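# Press the gauge pin on the magnet-marked post

## Task

Find the fixture post with the yellow magnet on it, press that post's gauge pin fully home and keep it there for one second (it may spring back afterwards), without moving the other three pins or shifting the magnet.

## Robot and tools

Robot: two six-joint arms, left_arm and right_arm, each fitted with a two-finger parallel gripper (85 mm maximum opening) and a wrist camera, cam_left_wrist and cam_right_wrist (896x504 pixels). The left arm's base sits on the +y side. Scene frame: origin at table height midway between the nominal bases, +x out over the table, +z up. Each arm reports its hand pose, velocities and Hand target in its own base frame. The gripper's fingers point along its +z axis and close along its y axis. end_effector_position is the point between the closed pads; closed fingertips reach about 19 mm past it.

execute_actions(actions, cameras): actions is a list of actions, and each action is a table of 1 to 15 rows, one row per 1/30 s step. A short table repeats its last row until 15 steps have passed. Every row holds 18 numbers in [-1, 1], the same layout for both arms together: left dx, dy, dz, rx, ry, rz, left gripper position, force_limit, speed, then the same nine for the right arm. The six pose numbers are an offset, not a pose: they are measured along the current Hand target's own axes, starting from where that Hand target stood when the action began, and every row counts from that same start rather than from the previous row. Scale: 1.0 equals 0.6 m for dx/dy/dz and 180 degrees for the rotation vector rx/ry/rz. Repeating an offset in a new action moves the hand again by that amount. Sending six zeros for an arm re-requests its current Hand target. Gripper numbers are absolute settings, not offsets: position +1 fully open, about -0.8 pads touching, -1 closes until blocked; force_limit and speed run -1 to +1 (speed about 20, 85, 150 mm/s at -1, 0, +1). Always resend an idle gripper's last three numbers, since 0 is itself a command. An empty actions list returns the state and images.

move(target, speed, blend, stop_force, zero, blocking, cameras): target is one 18-number row laid out as above, or a list of up to 15 such rows; every pose is an offset from the Hand targets at the start of the move, in Hand-target axes, same 0.6 m / 180 degree scale. The hand follows a straight line. speed is metres per second (0.002 to 4.2, default 0.25), one value or one per target. blend, in metres, rounds corners in a list. stop_force (6 to 120 N, shared by both arms) ends an arm's path when its wrist sensor feels that much push against the direction of motion; use it, with a slow speed (a few cm/s), for the press onto the pin. zero (default true) re-zeroes before the move. blocking=false returns early but cannot go with stop_force. Moves do not avoid obstacles and can lag or stray when fast; avoid paths passing close to an arm's own base.

wait(seconds 0 to 10) lets the scene run with the last commands held; use it for the one-second hold. stop brakes a running move. zoom_image(camera, region [x0, y0, x1, y1] in pixels, up to 504 square) enlarges part of the latest image of a wrist camera. zero_wrist_force(arm) tares that arm's force sensor. read_manual returns licence texts only. finished_scene(scene) ends the scene; give the current scene's number and call nothing more in that reply.

Results: Hand target is the last commanded pose after clipping; the actual hand often rests a little short, so send the missing distance as a fresh offset. Wrist force/torque are in the gripper's axes; pressing on a surface shows as force from the surface into the arm. A move line reports how it ended: done, off_target, moving, held or fault, plus limits (paced means clipped, held means steps withheld). object_status: 0 moving, 1 blocked while opening, 2 blocked while closing (a grip), 3 reached the commanded position. position_measured is in counts: 3 open, about 130 at 40 mm, 230 pads together. Commanded rotation is limited to 32 degrees from the measured orientation per step.

Cautions: an arm pressing on something keeps pressing until commanded back, so after the hold retract by sending a target above the pin. A target slightly beyond a rigid contact can trigger a fault; about 150 N of outside force or joint torque at its limit (wrist joints 98.4 N m) halts the arm for 10 s. Keep the arms from touching each other and from striking the fixture or table hard. Do not knock the magnet or the neighbouring pins, and let nothing fall off the table. Long pushes against unreachable poses heat motors and can cause an over-temperature stop. Pressing with closed fingertips pointing down (+z of the gripper toward the table) is a natural way to push the pin.

Each tool is called by a JSON object that holds its "method" and its "body".

## Session

{"method": "execute_actions", "body": {"actions": []}}

Scene clock: 0.00 s.
left_arm: end_effector_position=(+1.6020, +0.5513, +0.3701) position_measured=3 object_status=3 end_effector_quat_wxyz=(-0.049, +0.940, +0.190, +0.279) | right_arm: end_effector_position=(+0.4481, +0.4679, +0.3319) position_measured=3 object_status=3 end_effector_quat_wxyz=(-0.272, +0.502, +0.649, +0.503)
Joint positions: left_arm=[0.193 -0.686 0.985 -2.439 -1.472 -3.319] | right_arm=[4.007 -1.969 -2.772 1.193 2.076 2.519]
Joint velocities: within noise
Joint torques (N m): no reading
Motor temperatures (°C): left_arm=[24 35 26 39 34 34] | right_arm=[28 36 36 37 34 38]
Wrist force (N): no reading
Wrist torque (N m): no reading
Wrist force, peak (N): no reading
Hand target: left_arm +1.6020, +0.5513, +0.3701; -0.049, +0.940, +0.190, +0.279 | right_arm +0.4481, +0.4679, +0.3319; -0.272, +0.502, +0.649, +0.503
Tool commands: left_gripper/position=+1.0 left_gripper/force_limit=+1.0 left_gripper/speed=+1.0 right_gripper/position=+1.0 right_gripper/force_limit=+1.0 right_gripper/speed=+1.0
camera_calibration:
cam_left_wrist: T_world_to_cam=[[0.359759, -0.933045, -0.000644322, -0.0546982], [-0.905937, -0.349141, -0.239538, 1.75183], [0.223274, 0.0867594, -0.970887, 0.0836019], [0, 0, 0, 1]] pos_world=[1.58806, 0.553346, 0.500761]
cam_right_wrist: T_world_to_cam=[[0.936397, -0.0141338, 0.350658, -0.517198], [0.256442, -0.654562, -0.711187, 0.443258], [0.239579, 0.755877, -0.609305, -0.132345], [0, 0, 0, 1]] pos_world=[0.40234, 0.382866, 0.41596]

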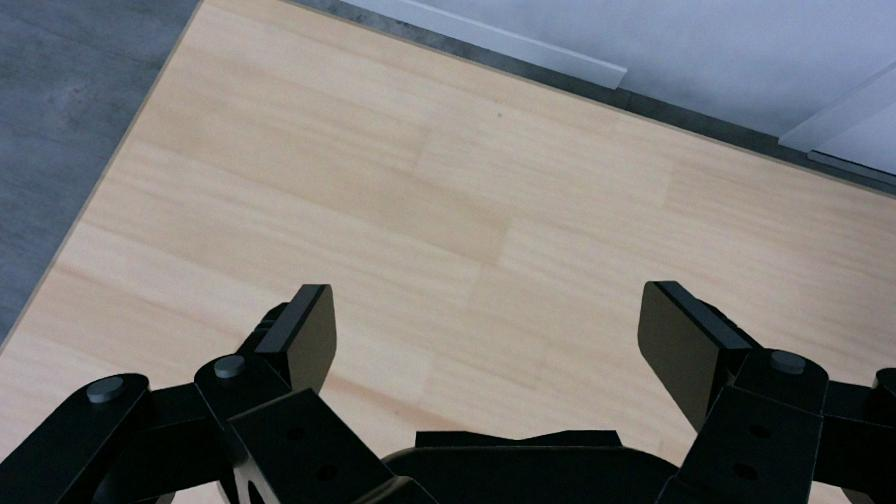

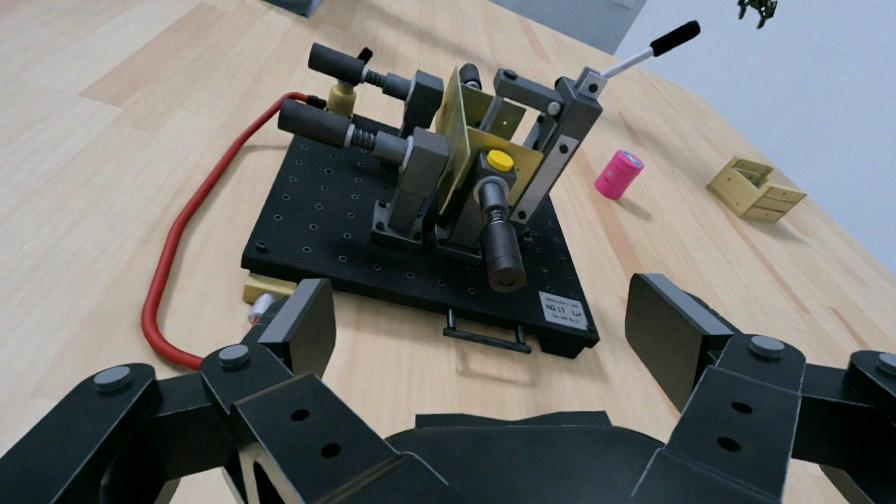

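{"method": "move", "body": {"target": [0,0,0,0,0,0,1,1,1,-0.267,0.072,0.312,0.027,0.1213,0.1219,-1,0,0], "cameras": ["cam_right_wrist"]}}

Scene clock: 2.43 s.
left_arm: end_effector_position=(+1.6020, +0.5513, +0.3701) position_measured=3 object_status=3 end_effector_quat_wxyz=(-0.049, +0.940, +0.190, +0.279) | right_arm: end_effector_position=(+0.5134, +0.5257, +0.2312) position_measured=232 object_status=3 end_effector_quat_wxyz=(-0.395, +0.507, +0.579, +0.502)
Joint positions: left_arm=[0.193 -0.686 0.985 -2.439 -1.472 -3.319] | right_arm=[3.903 -2.346 -2.573 1.525 2.311 2.784]
Joint torques (N m): left_arm=[1.27 -270.45 -105.76 -11.3 0.36 -0.61] | right_arm=[22.67 159.94 -24.67 2.97 -2.33 -6.9]
Wrist force (N): left_arm=[0.5 -0.2 0.0] | right_arm=[-0.8 -0.8 -1.1]
Wrist torque (N m): left_arm=[-0.03 -0.08 0.00] | right_arm=[-0.38 0.38 -0.04]
Wrist force, peak (N): left_arm=[0.6 -0.5 -0.3] | right_arm=[-15.2 4.9 10.2]
Hand target: left_arm +1.6020, +0.5513, +0.3701; -0.049, +0.940, +0.190, +0.279 | right_arm +0.5134, +0.5257, +0.2313; -0.395, +0.507, +0.579, +0.502 (not the last commanded pose)
Off the commanded pose: left_arm 0.000 m, 0 deg | right_arm 0.117 m, 15 deg.
move: held (right_arm; a check stopped the path); limits=held
pose unreachable (right arm): on one or more control steps of this call, first in action 0 (counted from 0), this arm could not follow its commanded pose, so it was not sent that pose on those steps. It may still have moved: this result reports where it is.
cause: moving toward the commanded pose would bring two parts of the arm too close to each other (its gripper and another part of the arm, with joints 4 (wrist 1) to 6 (wrist 3) between them, 14 mm apart when it was first held).
camera_calibration:
cam_right_wrist: T_world_to_cam=[[0.98842, -0.0165018, 0.150843, -0.521484], [0.12309, -0.49414, -0.860624, 0.411432], [0.0887395, 0.869226, -0.486387, -0.263528], [0, 0, 0, 1]] pos_world=[0.488188, 0.423765, 0.304574]
Images, in order (width x height): cam_right_wrist 896x504.

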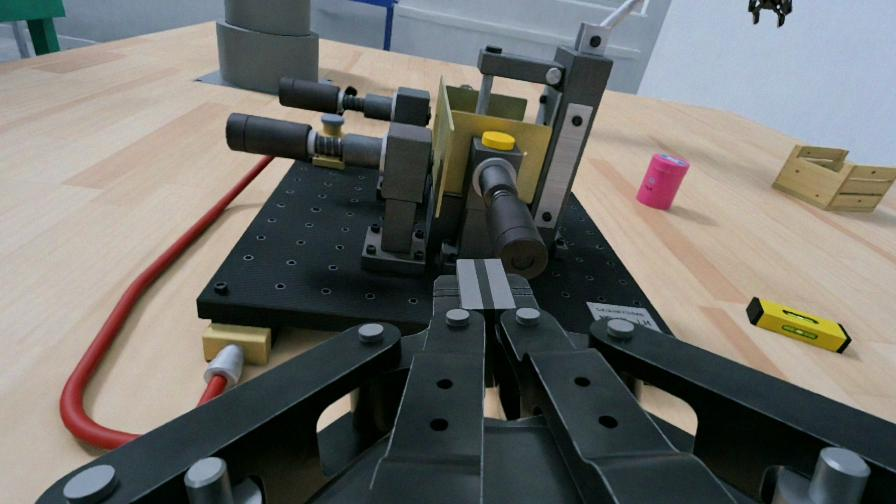

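{"method": "move", "body": {"target": [0,0,0,0,0,0,1,1,1,-0.105,0.065,0.219,0,0,0,-1,0,0], "cameras": ["cam_right_wrist"], "speed": 0.15}}

Scene clock: 4.70 s.
left_arm: end_effector_position=(+1.6020, +0.5513, +0.3701) position_measured=3 object_status=3 end_effector_quat_wxyz=(-0.049, +0.940, +0.190, +0.279) | right_arm: end_effector_position=(+0.5695, +0.6418, +0.1534) position_measured=232 object_status=3 end_effector_quat_wxyz=(-0.395, +0.507, +0.579, +0.502)
Joint positions: left_arm=[0.193 -0.686 0.985 -2.439 -1.472 -3.319] | right_arm=[3.978 -2.456 -2.399 1.477 2.238 2.808]
Joint torques (N m): left_arm=[-0.12 -276.15 -101.3 -12.12 0.3 -0.95] | right_arm=[19.25 139.62 11.39 2.69 -3.87 5.23]
Wrist force (N): left_arm=[0.5 0.0 0.0] | right_arm=[-0.1 -1.8 -0.6]
Wrist torque (N m): left_arm=[0.00 -0.10 0.00] | right_arm=[-0.46 0.28 -0.36]
Wrist force, peak (N): left_arm=[0.5 0.0 0.0] | right_arm=[-0.1 -1.7 -2.6]
Hand target: left_arm +1.6020, +0.5513, +0.3701; -0.049, +0.940, +0.190, +0.279 | right_arm +0.5696, +0.6419, +0.1533; -0.395, +0.507, +0.579, +0.502
Off the commanded pose: left_arm 0.000 m, 0 deg | right_arm 0.000 m, 0 deg.
move: done
camera_calibration:
cam_right_wrist: T_world_to_cam=[[0.988409, -0.0164372, 0.15092, -0.563315], [0.123181, -0.494218, -0.860567, 0.394833], [0.0887327, 0.869183, -0.486465, -0.407268], [0, 0, 0, 1]] pos_world=[0.544288, 0.539864, 0.226675]
Images, in order (width x height): cam_right_wrist 896x504.

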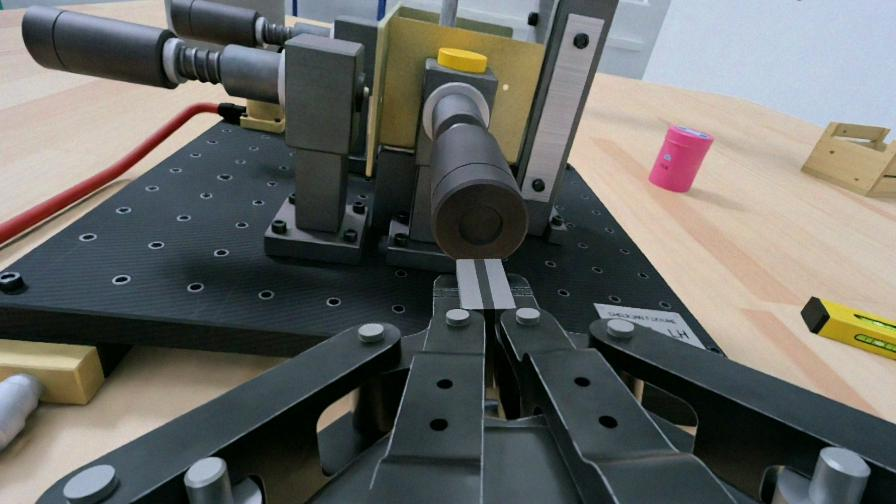

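{"method": "move", "body": {"target": [0,0,0,0,0,0,1,1,1,0.0255,-0.0024,0.131,0,0,0,-1,0,0], "cameras": ["cam_right_wrist"], "speed": 0.015, "stop_force": 60}}

{"method": "wait", "body": {"seconds": 0.6}}

Scene clock: 8.90 s.
left_arm: end_effector_position=(+1.6020, +0.5513, +0.3701) position_measured=3 object_status=3 end_effector_quat_wxyz=(-0.049, +0.940, +0.190, +0.279) | right_arm: end_effector_position=(+0.5696, +0.6812, +0.1534) position_measured=232 object_status=3 end_effector_quat_wxyz=(-0.395, +0.507, +0.579, +0.502)
Joint positions: left_arm=[0.193 -0.686 0.985 -2.439 -1.472 -3.319] | right_arm=[4.02 -2.452 -2.369 1.45 2.198 2.82]
Joint torques (N m): left_arm=[1.17 -272.33 -104.71 -11.53 0.82 -0.5] | right_arm=[6.66 160.11 17.96 5.79 4.29 -6.92]
Wrist force (N): left_arm=[0.1 -0.3 0.1] | right_arm=[-10.9 -9.3 -60.5]
Wrist torque (N m): left_arm=[-0.05 -0.02 0.00] | right_arm=[0.12 0.49 -0.41]
Wrist force, peak (N): left_arm=[0.6 -0.2 -0.2] | right_arm=[-21.7 -9.1 -128.4]
Hand target: left_arm +1.6020, +0.5513, +0.3701; -0.049, +0.940, +0.190, +0.279 | right_arm +0.5696, +0.6811, +0.1533; -0.395, +0.507, +0.579, +0.502 (not the last commanded pose)
Off the commanded pose: left_arm 0.000 m, 0 deg | right_arm 0.041 m, 0 deg.
move: contact (right_arm)
camera_calibration:
cam_right_wrist: T_world_to_cam=[[0.988409, -0.0164372, 0.15092, -0.562667], [0.123181, -0.494218, -0.860567, 0.414306], [0.0887327, 0.869183, -0.486465, -0.441513], [0, 0, 0, 1]] pos_world=[0.544288, 0.579264, 0.226675]
Images, in order (width x height): cam_right_wrist 896x504.

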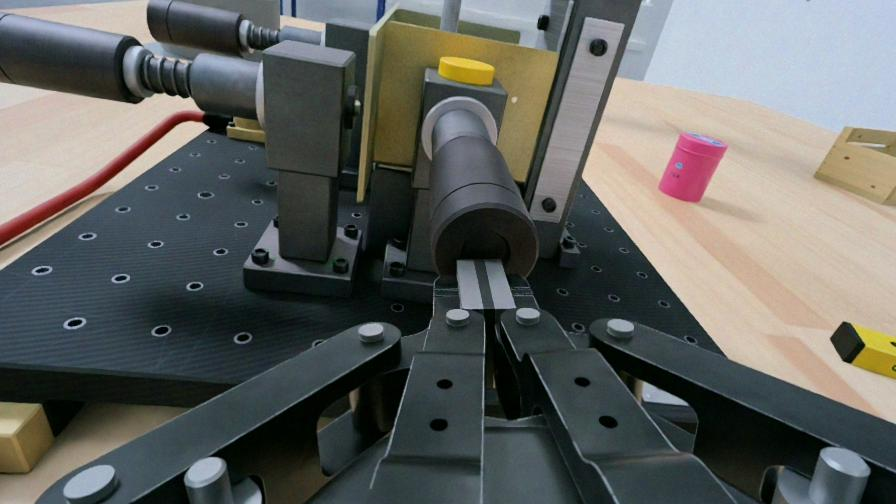

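Scene clock: 9.50 s.
left_arm: end_effector_position=(+1.6020, +0.5513, +0.3701) position_measured=3 object_status=3 end_effector_quat_wxyz=(-0.049, +0.940, +0.190, +0.279) | right_arm: end_effector_position=(+0.5696, +0.6811, +0.1533) position_measured=232 object_status=3 end_effector_quat_wxyz=(-0.395, +0.507, +0.579, +0.502)
Joint positions: left_arm=[0.193 -0.686 0.985 -2.439 -1.472 -3.319] | right_arm=[4.02 -2.452 -2.369 1.45 2.198 2.82]
Joint torques (N m): left_arm=[2.98 -273.97 -106.45 -11.58 1.26 -1.13] | right_arm=[9.5 159.47 16.55 6.36 3.48 -7.25]
Wrist force (N): left_arm=[0.0 0.2 -0.1] | right_arm=[-10.3 -9.6 -57.9]
Wrist torque (N m): left_arm=[0.03 -0.01 0.00] | right_arm=[0.00 0.52 -0.40]
Wrist force, peak (N): left_arm=[0.4 -0.1 -0.1] | right_arm=[-11.0 -9.5 -60.2]
Hand target: left_arm +1.6020, +0.5513, +0.3701; -0.049, +0.940, +0.190, +0.279 | right_arm +0.5696, +0.6811, +0.1533; -0.395, +0.507, +0.579, +0.502 (not the last commanded pose)
Tool commands: left_gripper/position=+1.0 left_gripper/force_limit=+1.0 left_gripper/speed=+1.0 right_gripper/position=-1.0 right_gripper/force_limit=+0.0 right_gripper/speed=+0.0
Off the commanded pose: left_arm 0.000 m, 0 deg | right_arm 0.041 m, 0 deg.
wait: 0.60 s; at rest by 0.17 s

{"method": "move", "body": {"target": [0,0,0,0,0,0,1,1,1,0.00032,0,0.00164,0,0,0,-1,0,0], "stop_force": 30, "speed": 0.003}}

{"method": "wait", "body": {"seconds": 1}}

Scene clock: 10.63 s.
left_arm: end_effector_position=(+1.6020, +0.5513, +0.3701) position_measured=3 object_status=3 end_effector_quat_wxyz=(-0.049, +0.940, +0.190, +0.279) | right_arm: end_effector_position=(+0.5696, +0.6814, +0.1533) position_measured=232 object_status=3 end_effector_quat_wxyz=(-0.395, +0.507, +0.579, +0.502)
Joint positions: left_arm=[0.193 -0.686 0.985 -2.439 -1.472 -3.319] | right_arm=[4.02 -2.452 -2.369 1.45 2.197 2.82]
Joint torques (N m): left_arm=[0.62 -277.56 -103.74 -11.55 0.89 -1.12] | right_arm=[40.26 165.31 43.58 -1.07 2.98 1.31]
Wrist force (N): left_arm=[0.5 0.1 0.1] | right_arm=[-15.6 -9.0 -99.1]
Wrist torque (N m): left_arm=[0.01 -0.08 0.00] | right_arm=[0.10 0.71 -0.40]
Wrist force, peak (N): left_arm=[0.6 -0.3 -0.3] | right_arm=[-15.7 -8.7 -99.6]
Hand target: left_arm +1.6020, +0.5513, +0.3701; -0.049, +0.940, +0.190, +0.279 | right_arm +0.5696, +0.6814, +0.1533; -0.395, +0.507, +0.579, +0.502 (not the last commanded pose)
Off the commanded pose: left_arm 0.000 m, 0 deg | right_arm 0.001 m, 0 deg.
move: contact (right_arm)

Scene clock: 11.63 s.
left_arm: end_effector_position=(+1.6020, +0.5513, +0.3701) position_measured=3 object_status=3 end_effector_quat_wxyz=(-0.049, +0.940, +0.190, +0.279) | right_arm: end_effector_position=(+0.5696, +0.6814, +0.1533) position_measured=232 object_status=3 end_effector_quat_wxyz=(-0.395, +0.507, +0.579, +0.502)
Joint positions: left_arm=[0.193 -0.686 0.985 -2.439 -1.472 -3.319] | right_arm=[4.02 -2.452 -2.369 1.45 2.197 2.82]
Joint torques (N m): left_arm=[2.07 -273.67 -101.18 -12.15 0.23 -1.46] | right_arm=[33.78 168.46 35.12 2.4 4.33 1.13]
Wrist force (N): left_arm=[0.2 0.3 -0.2] | right_arm=[-15.1 -9.4 -97.3]
Wrist torque (N m): left_arm=[0.05 -0.03 0.00] | right_arm=[0.14 0.71 -0.41]
Wrist force, peak (N): left_arm=[0.3 -0.5 -0.2] | right_arm=[-15.7 -9.0 -99.4]
Hand target: left_arm +1.6020, +0.5513, +0.3701; -0.049, +0.940, +0.190, +0.279 | right_arm +0.5696, +0.6814, +0.1533; -0.395, +0.507, +0.579, +0.502 (not the last commanded pose)
Tool commands: left_gripper/position=+1.0 left_gripper/force_limit=+1.0 left_gripper/speed=+1.0 right_gripper/position=-1.0 right_gripper/force_limit=+0.0 right_gripper/speed=+0.0
Off the commanded pose: left_arm 0.000 m, 0 deg | right_arm 0.001 m, 0 deg.
wait: 1.00 s; at rest by 0.17 s

Hard stop (~130 N/mm). Retract.

{"method": "move", "body": {"target": [0,0,0,0,0,0,1,1,1,-0.0128,0.0012,-0.0655,0,0,0,-1,0,0], "speed": 0.06}}

{"method": "finished_scene", "body": {"scene": 2}}

Scene clock: 12.83 s.
left_arm: end_effector_position=(+1.6020, +0.5513, +0.3701) position_measured=3 object_status=3 end_effector_quat_wxyz=(-0.049, +0.940, +0.190, +0.279) | right_arm: end_effector_position=(+0.5696, +0.6415, +0.1533) position_measured=232 object_status=3 end_effector_quat_wxyz=(-0.395, +0.507, +0.579, +0.502)
Joint positions: left_arm=[0.193 -0.686 0.985 -2.439 -1.472 -3.319] | right_arm=[3.978 -2.457 -2.399 1.477 2.239 2.807]
Joint torques (N m): left_arm=[4.34 -273.5 -102.17 -11.57 1.04 -0.7] | right_arm=[-23.41 139.8 -25.87 13.75 5.84 -7.5]
Wrist force (N): left_arm=[0.1 0.1 -0.2] | right_arm=[-0.1 -1.2 -0.9]
Wrist torque (N m): left_arm=[0.02 -0.02 -0.01] | right_arm=[-0.34 0.29 0.05]
Wrist force, peak (N): left_arm=[0.5 -0.2 0.1] | right_arm=[-15.4 -9.6 -97.3]
Hand target: left_arm +1.6020, +0.5513, +0.3701; -0.049, +0.940, +0.190, +0.279 | right_arm +0.5696, +0.6413, +0.1533; -0.395, +0.507, +0.579, +0.502
Off the commanded pose: left_arm 0.000 m, 0 deg | right_arm 0.000 m, 0 deg.
move: done

The scene is finished: the task was done.


## Next scene

The same job, from a new start.

{"method": "execute_actions", "body": {"actions": []}}

Scene clock: 0.00 s.
left_arm: end_effector_position=(+0.3071, -0.4220, +0.1602) position_measured=3 object_status=3 end_effector_quat_wxyz=(+0.066, +0.956, -0.074, +0.275) | right_arm: end_effector_position=(+0.4900, -0.3027, +0.2369) position_measured=3 object_status=3 end_effector_quat_wxyz=(+0.548, -0.467, -0.511, -0.471)
Joint positions: left_arm=[-1.763 -1.739 2.857 -2.766 -1.003 1.555] | right_arm=[2.511 -2.074 -2.06 -2.212 2.389 -0.015]
Joint velocities: within noise
Joint torques (N m): no reading
Motor temperatures (°C): left_arm=[24 35 26 38 34 33] | right_arm=[28 35 35 36 33 38]
Wrist force (N): no reading
Wrist torque (N m): no reading
Wrist force, peak (N): no reading
Hand target: left_arm +0.3071, -0.4220, +0.1602; +0.066, +0.956, -0.074, +0.275 | right_arm +0.4900, -0.3027, +0.2369; +0.548, -0.467, -0.511, -0.471
Tool commands: left_gripper/position=+1.0 left_gripper/force_limit=+1.0 left_gripper/speed=+1.0 right_gripper/position=+1.0 right_gripper/force_limit=+1.0 right_gripper/speed=+1.0
camera_calibration:
cam_left_wrist: T_world_to_cam=[[-0.204299, -0.976285, 0.0716159, -0.353754], [-0.955218, 0.182823, -0.232669, 0.427195], [0.214058, -0.115943, -0.969916, 0.170568], [0, 0, 0, 1]] pos_world=[0.299281, -0.40369, 0.290166]
cam_right_wrist: T_world_to_cam=[[0.98966, 0.130322, -0.059914, -0.419077], [-0.0206188, -0.284112, -0.958569, 0.167032], [-0.141945, 0.949893, -0.278487, 0.549542], [0, 0, 0, 1]] pos_world=[0.496192, -0.419935, 0.288044]

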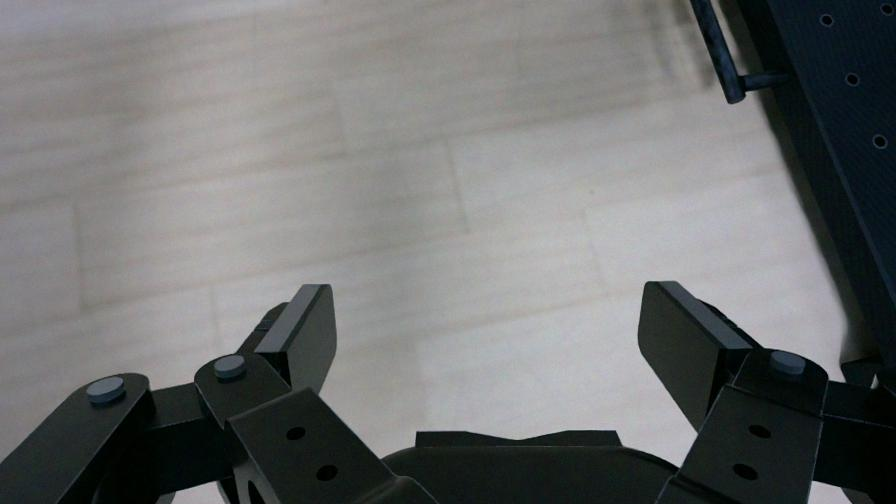

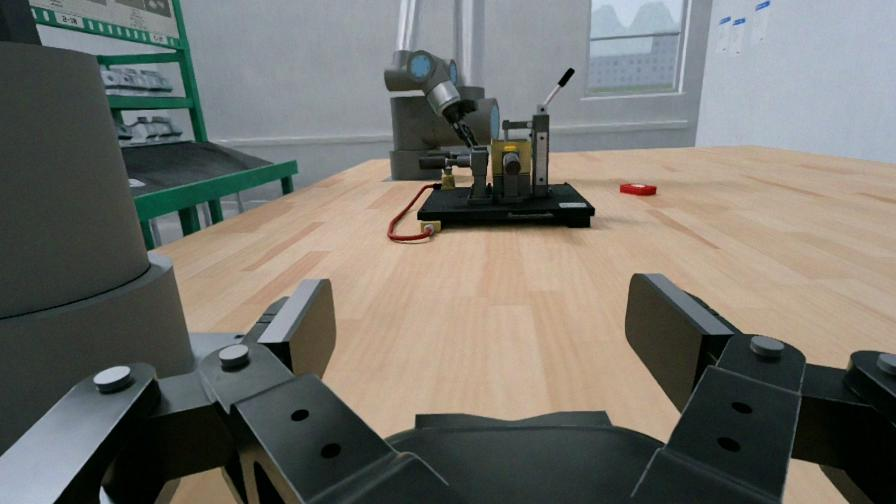

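{"method": "zoom_image", "body": {"camera": "cam_right_wrist", "region": [380, 60, 620, 250]}}

Scaled by 2.100 from the camera's 896x504 image, which has a finer 1280x720 frame.

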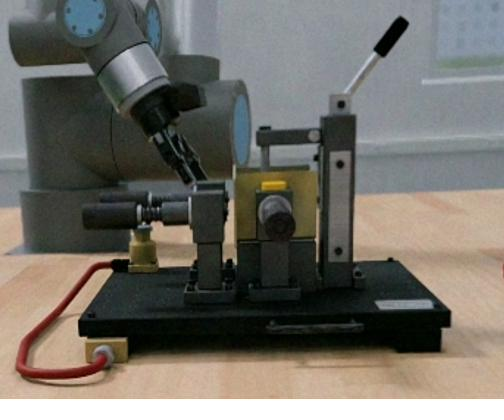

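{"method": "move", "body": {"target": [0,0,0,0,0,0,1,1,1,-0.0885,0.098,0.728,0,0,0,-1,0,0], "speed": 0.5}}

{"method": "move", "body": {"target": [0,0,0,0,0,0,1,1,1,-0.0885,0.098,0.728,-0.038,0,0,-1,0,0], "speed": 0.4, "cameras": ["cam_right_wrist"]}}

Scene clock: 2.87 s.
left_arm: end_effector_position=(+0.3071, -0.4220, +0.1602) position_measured=3 object_status=3 end_effector_quat_wxyz=(+0.066, +0.956, -0.074, +0.275) | right_arm: end_effector_position=(+0.4939, +0.1396, +0.2008) position_measured=232 object_status=3 end_effector_quat_wxyz=(+0.547, -0.467, -0.511, -0.470)
Joint positions: left_arm=[-1.763 -1.739 2.857 -2.766 -1.003 1.555] | right_arm=[3.154 -1.988 -2.39 -2.265 3.025 -0.328]
Joint torques (N m): left_arm=[-1.52 -14.26 -54.66 -10.12 2.84 -1.14] | right_arm=[17.47 91.6 43.94 -10.06 2.86 -7.51]
Wrist force (N): left_arm=[-0.1 0.1 -0.1] | right_arm=[0.6 -0.6 0.9]
Wrist torque (N m): left_arm=[0.01 0.02 0.00] | right_arm=[0.10 -0.19 0.14]
Wrist force, peak (N): left_arm=[0.3 0.3 -0.4] | right_arm=[1.0 0.0 5.5]
Hand target: left_arm +0.3071, -0.4220, +0.1602; +0.066, +0.956, -0.074, +0.275 | right_arm +0.4939, +0.1397, +0.2007; +0.548, -0.467, -0.511, -0.471
Off the commanded pose: left_arm 0.000 m, 0 deg | right_arm 0.000 m, 0 deg.
move: done

Scene clock: 4.73 s.
left_arm: end_effector_position=(+0.3071, -0.4220, +0.1602) position_measured=3 object_status=3 end_effector_quat_wxyz=(+0.066, +0.956, -0.074, +0.275) | right_arm: end_effector_position=(+0.4978, +0.5821, +0.1646) position_measured=232 object_status=3 end_effector_quat_wxyz=(+0.519, -0.498, -0.482, -0.500)
Joint positions: left_arm=[-1.763 -1.739 2.857 -2.766 -1.003 1.555] | right_arm=[3.97 -1.993 -2.503 -1.734 3.969 0.071]
Joint torques (N m): left_arm=[0.94 -11.39 -53.21 -9.47 2.8 -0.78] | right_arm=[14.99 87.44 40.72 11.59 6.26 5.88]
Wrist force (N): left_arm=[0.0 0.0 -0.2] | right_arm=[0.5 -1.4 0.5]
Wrist torque (N m): left_arm=[0.01 0.01 0.00] | right_arm=[-0.15 -0.23 -0.41]
Wrist force, peak (N): left_arm=[0.2 -0.3 -0.4] | right_arm=[0.1 -1.4 5.0]
Hand target: left_arm +0.3071, -0.4220, +0.1602; +0.066, +0.956, -0.074, +0.275 | right_arm +0.4978, +0.5822, +0.1646; +0.519, -0.498, -0.482, -0.500
Off the commanded pose: left_arm 0.000 m, 0 deg | right_arm 0.000 m, 0 deg.
move: done
camera_calibration:
cam_right_wrist: T_world_to_cam=[[0.997833, 0.0114616, -0.0647985, -0.480466], [-0.0589041, -0.283396, -0.957192, 0.367665], [-0.0293346, 0.958934, -0.282107, -0.370624], [0, 0, 0, 1]] pos_world=[0.490209, 0.465106, 0.216237]
Images, in order (width x height): cam_right_wrist 896x504.

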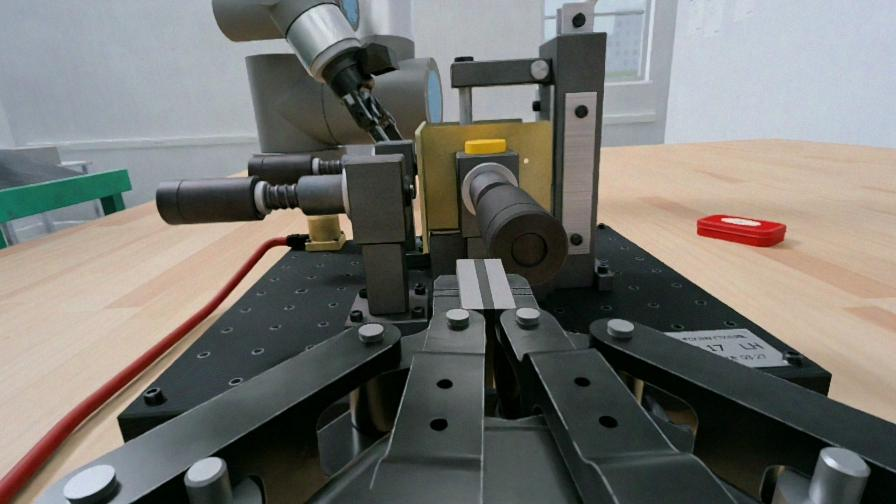

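{"method": "move", "body": {"target": [0,0,0,0,0,0,1,1,1,-0.012,0.037,0.041,0,0,0,-1,0,0], "speed": 0.15}}

{"method": "move", "body": {"target": [0,0,0,0,0,0,1,1,1,-0.0038,-0.0032,0.0917,0,0,0,-1,0,0], "cameras": ["cam_right_wrist"], "speed": 0.012, "stop_force": 60}}

Scene clock: 6.70 s.
left_arm: end_effector_position=(+0.3071, -0.4220, +0.1602) position_measured=3 object_status=3 end_effector_quat_wxyz=(+0.066, +0.956, -0.074, +0.275) | right_arm: end_effector_position=(+0.5196, +0.6070, +0.1576) position_measured=232 object_status=3 end_effector_quat_wxyz=(+0.519, -0.498, -0.482, -0.500)
Joint positions: left_arm=[-1.763 -1.739 2.857 -2.766 -1.003 1.555] | right_arm=[3.971 -2.02 -2.46 -1.751 3.971 0.071]
Joint torques (N m): left_arm=[0.44 -9.34 -51.7 -10.33 3.23 -1.08] | right_arm=[17.6 87.29 42.92 0.16 5.14 -1.08]
Wrist force (N): left_arm=[0.2 0.0 -0.2] | right_arm=[0.0 -0.7 0.1]
Wrist torque (N m): left_arm=[0.00 -0.03 0.00] | right_arm=[-0.07 -0.04 -0.39]
Wrist force, peak (N): left_arm=[0.4 0.1 -0.4] | right_arm=[0.6 -2.3 -0.4]
Hand target: left_arm +0.3071, -0.4220, +0.1602; +0.066, +0.956, -0.074, +0.275 | right_arm +0.5197, +0.6071, +0.1576; +0.519, -0.498, -0.482, -0.500
Off the commanded pose: left_arm 0.000 m, 0 deg | right_arm 0.000 m, 0 deg.
move: done

Scene clock: 11.37 s.
left_arm: end_effector_position=(+0.3071, -0.4220, +0.1602) position_measured=3 object_status=3 end_effector_quat_wxyz=(+0.066, +0.956, -0.074, +0.275) | right_arm: end_effector_position=(+0.5181, +0.6504, +0.1575) position_measured=232 object_status=3 end_effector_quat_wxyz=(+0.519, -0.498, -0.482, -0.500)
Joint positions: left_arm=[-1.763 -1.739 2.857 -2.766 -1.003 1.555] | right_arm=[4.024 -2.03 -2.43 -1.773 4.023 0.067]
Joint torques (N m): left_arm=[-0.52 -16.1 -54.54 -10.03 3.26 -1.53] | right_arm=[19.49 127.44 56.07 14.8 -6.43 -2.3]
Wrist force (N): left_arm=[-0.1 -0.2 0.1] | right_arm=[10.1 2.6 -64.2]
Wrist torque (N m): left_arm=[-0.04 0.03 0.00] | right_arm=[-0.12 -0.21 0.09]
Wrist force, peak (N): left_arm=[0.5 0.1 -0.3] | right_arm=[37.4 3.0 -123.6]
Hand target: left_arm +0.3071, -0.4220, +0.1602; +0.066, +0.956, -0.074, +0.275 | right_arm +0.5181, +0.6504, +0.1575; +0.519, -0.498, -0.482, -0.500 (not the last commanded pose)
Off the commanded pose: left_arm 0.000 m, 0 deg | right_arm 0.012 m, 0 deg.
move: contact (right_arm)
camera_calibration:
cam_right_wrist: T_world_to_cam=[[0.997833, 0.0114616, -0.0647985, -0.501965], [-0.0589041, -0.283396, -0.957192, 0.381421], [-0.0293346, 0.958934, -0.282107, -0.437527], [0, 0, 0, 1]] pos_world=[0.510509, 0.533406, 0.209137]
Images, in order (width x height): cam_right_wrist 896x504.

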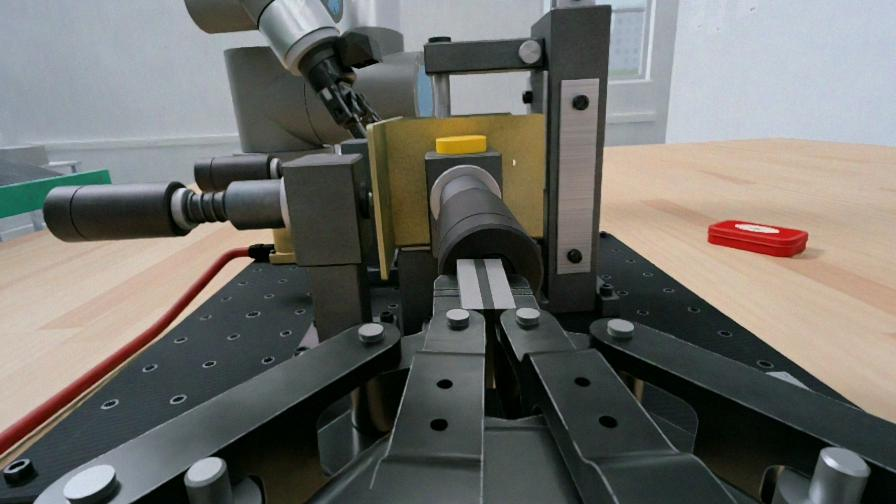

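Pressed to stop; nudge as before, hold, retract.

{"method": "move", "body": {"target": [0,0,0,0,0,0,1,1,1,0,0,0.00164,0,0,0,-1,0,0], "stop_force": 25, "speed": 0.003}}

{"method": "wait", "body": {"seconds": 1}}

{"method": "move", "body": {"target": [0,0,0,0,0,0,1,1,1,0.0015,0.0013,-0.06,0,0,0,-1,0,0], "speed": 0.06}}

Scene clock: 12.33 s.
left_arm: end_effector_position=(+0.3071, -0.4220, +0.1602) position_measured=3 object_status=3 end_effector_quat_wxyz=(+0.066, +0.956, -0.074, +0.275) | right_arm: end_effector_position=(+0.5181, +0.6505, +0.1575) position_measured=232 object_status=3 end_effector_quat_wxyz=(+0.519, -0.498, -0.482, -0.500)
Joint positions: left_arm=[-1.763 -1.739 2.857 -2.766 -1.003 1.555] | right_arm=[4.024 -2.03 -2.43 -1.773 4.024 0.067]
Joint torques (N m): left_arm=[5.05 -12.31 -57.53 -10.1 3.27 -1.49] | right_arm=[45.23 114.87 79.22 12.87 -4.88 -1.02]
Wrist force (N): left_arm=[0.1 0.1 0.0] | right_arm=[16.8 2.9 -98.0]
Wrist torque (N m): left_arm=[0.02 -0.01 0.00] | right_arm=[-0.04 -0.26 0.10]
Wrist force, peak (N): left_arm=[-0.1 0.1 -0.5] | right_arm=[16.9 3.0 -98.3]
Hand target: left_arm +0.3071, -0.4220, +0.1602; +0.066, +0.956, -0.074, +0.275 | right_arm +0.5180, +0.6505, +0.1575; +0.519, -0.498, -0.482, -0.500 (not the last commanded pose)
Off the commanded pose: left_arm 0.000 m, 0 deg | right_arm 0.001 m, 0 deg.
move: contact (right_arm)

Scene clock: 13.33 s.
left_arm: end_effector_position=(+0.3071, -0.4220, +0.1602) position_measured=3 object_status=3 end_effector_quat_wxyz=(+0.066, +0.956, -0.074, +0.275) | right_arm: end_effector_position=(+0.5181, +0.6505, +0.1575) position_measured=232 object_status=3 end_effector_quat_wxyz=(+0.519, -0.498, -0.482, -0.500)
Joint positions: left_arm=[-1.763 -1.739 2.857 -2.766 -1.003 1.555] | right_arm=[4.024 -2.03 -2.43 -1.773 4.024 0.067]
Joint torques (N m): left_arm=[1.4 -8.84 -54.65 -9.47 3.48 -1.19] | right_arm=[37.2 110.46 71.53 14.67 -5.71 -1.38]
Wrist force (N): left_arm=[-0.2 -0.3 0.1] | right_arm=[16.7 3.5 -93.6]
Wrist torque (N m): left_arm=[-0.05 0.03 0.00] | right_arm=[-0.12 -0.25 0.09]
Wrist force, peak (N): left_arm=[0.2 -0.1 -0.5] | right_arm=[17.1 2.8 -98.2]
Hand target: left_arm +0.3071, -0.4220, +0.1602; +0.066, +0.956, -0.074, +0.275 | right_arm +0.5180, +0.6505, +0.1575; +0.519, -0.498, -0.482, -0.500 (not the last commanded pose)
Tool commands: left_gripper/position=+1.0 left_gripper/force_limit=+1.0 left_gripper/speed=+1.0 right_gripper/position=-1.0 right_gripper/force_limit=+0.0 right_gripper/speed=+0.0
Off the commanded pose: left_arm 0.000 m, 0 deg | right_arm 0.001 m, 0 deg.
wait: 1.00 s; at rest by 0.17 s

Scene clock: 14.33 s.
left_arm: end_effector_position=(+0.3071, -0.4220, +0.1602) position_measured=3 object_status=3 end_effector_quat_wxyz=(+0.066, +0.956, -0.074, +0.275) | right_arm: end_effector_position=(+0.5189, +0.6147, +0.1570) position_measured=232 object_status=3 end_effector_quat_wxyz=(+0.519, -0.498, -0.482, -0.500)
Joint positions: left_arm=[-1.763 -1.739 2.857 -2.766 -1.003 1.555] | right_arm=[3.982 -2.023 -2.455 -1.753 3.981 0.07]
Joint torques (N m): left_arm=[-0.92 -10.1 -55.69 -10.45 2.76 -1.26] | right_arm=[-20.33 135.42 15.06 11.32 -1.58 6.11]
Wrist force (N): left_arm=[0.1 0.0 0.2] | right_arm=[-0.3 -1.3 0.2]
Wrist torque (N m): left_arm=[0.00 -0.01 0.00] | right_arm=[-0.17 0.01 -0.38]
Wrist force, peak (N): left_arm=[0.3 0.3 0.0] | right_arm=[16.2 3.6 -92.2]
Hand target: left_arm +0.3071, -0.4220, +0.1602; +0.066, +0.956, -0.074, +0.275 | right_arm +0.5189, +0.6145, +0.1570; +0.519, -0.498, -0.482, -0.500
Off the commanded pose: left_arm 0.000 m, 0 deg | right_arm 0.000 m, 0 deg.
move: done

{"method": "finished_scene", "body": {"scene": 3}}

The scene is finished: the task was done.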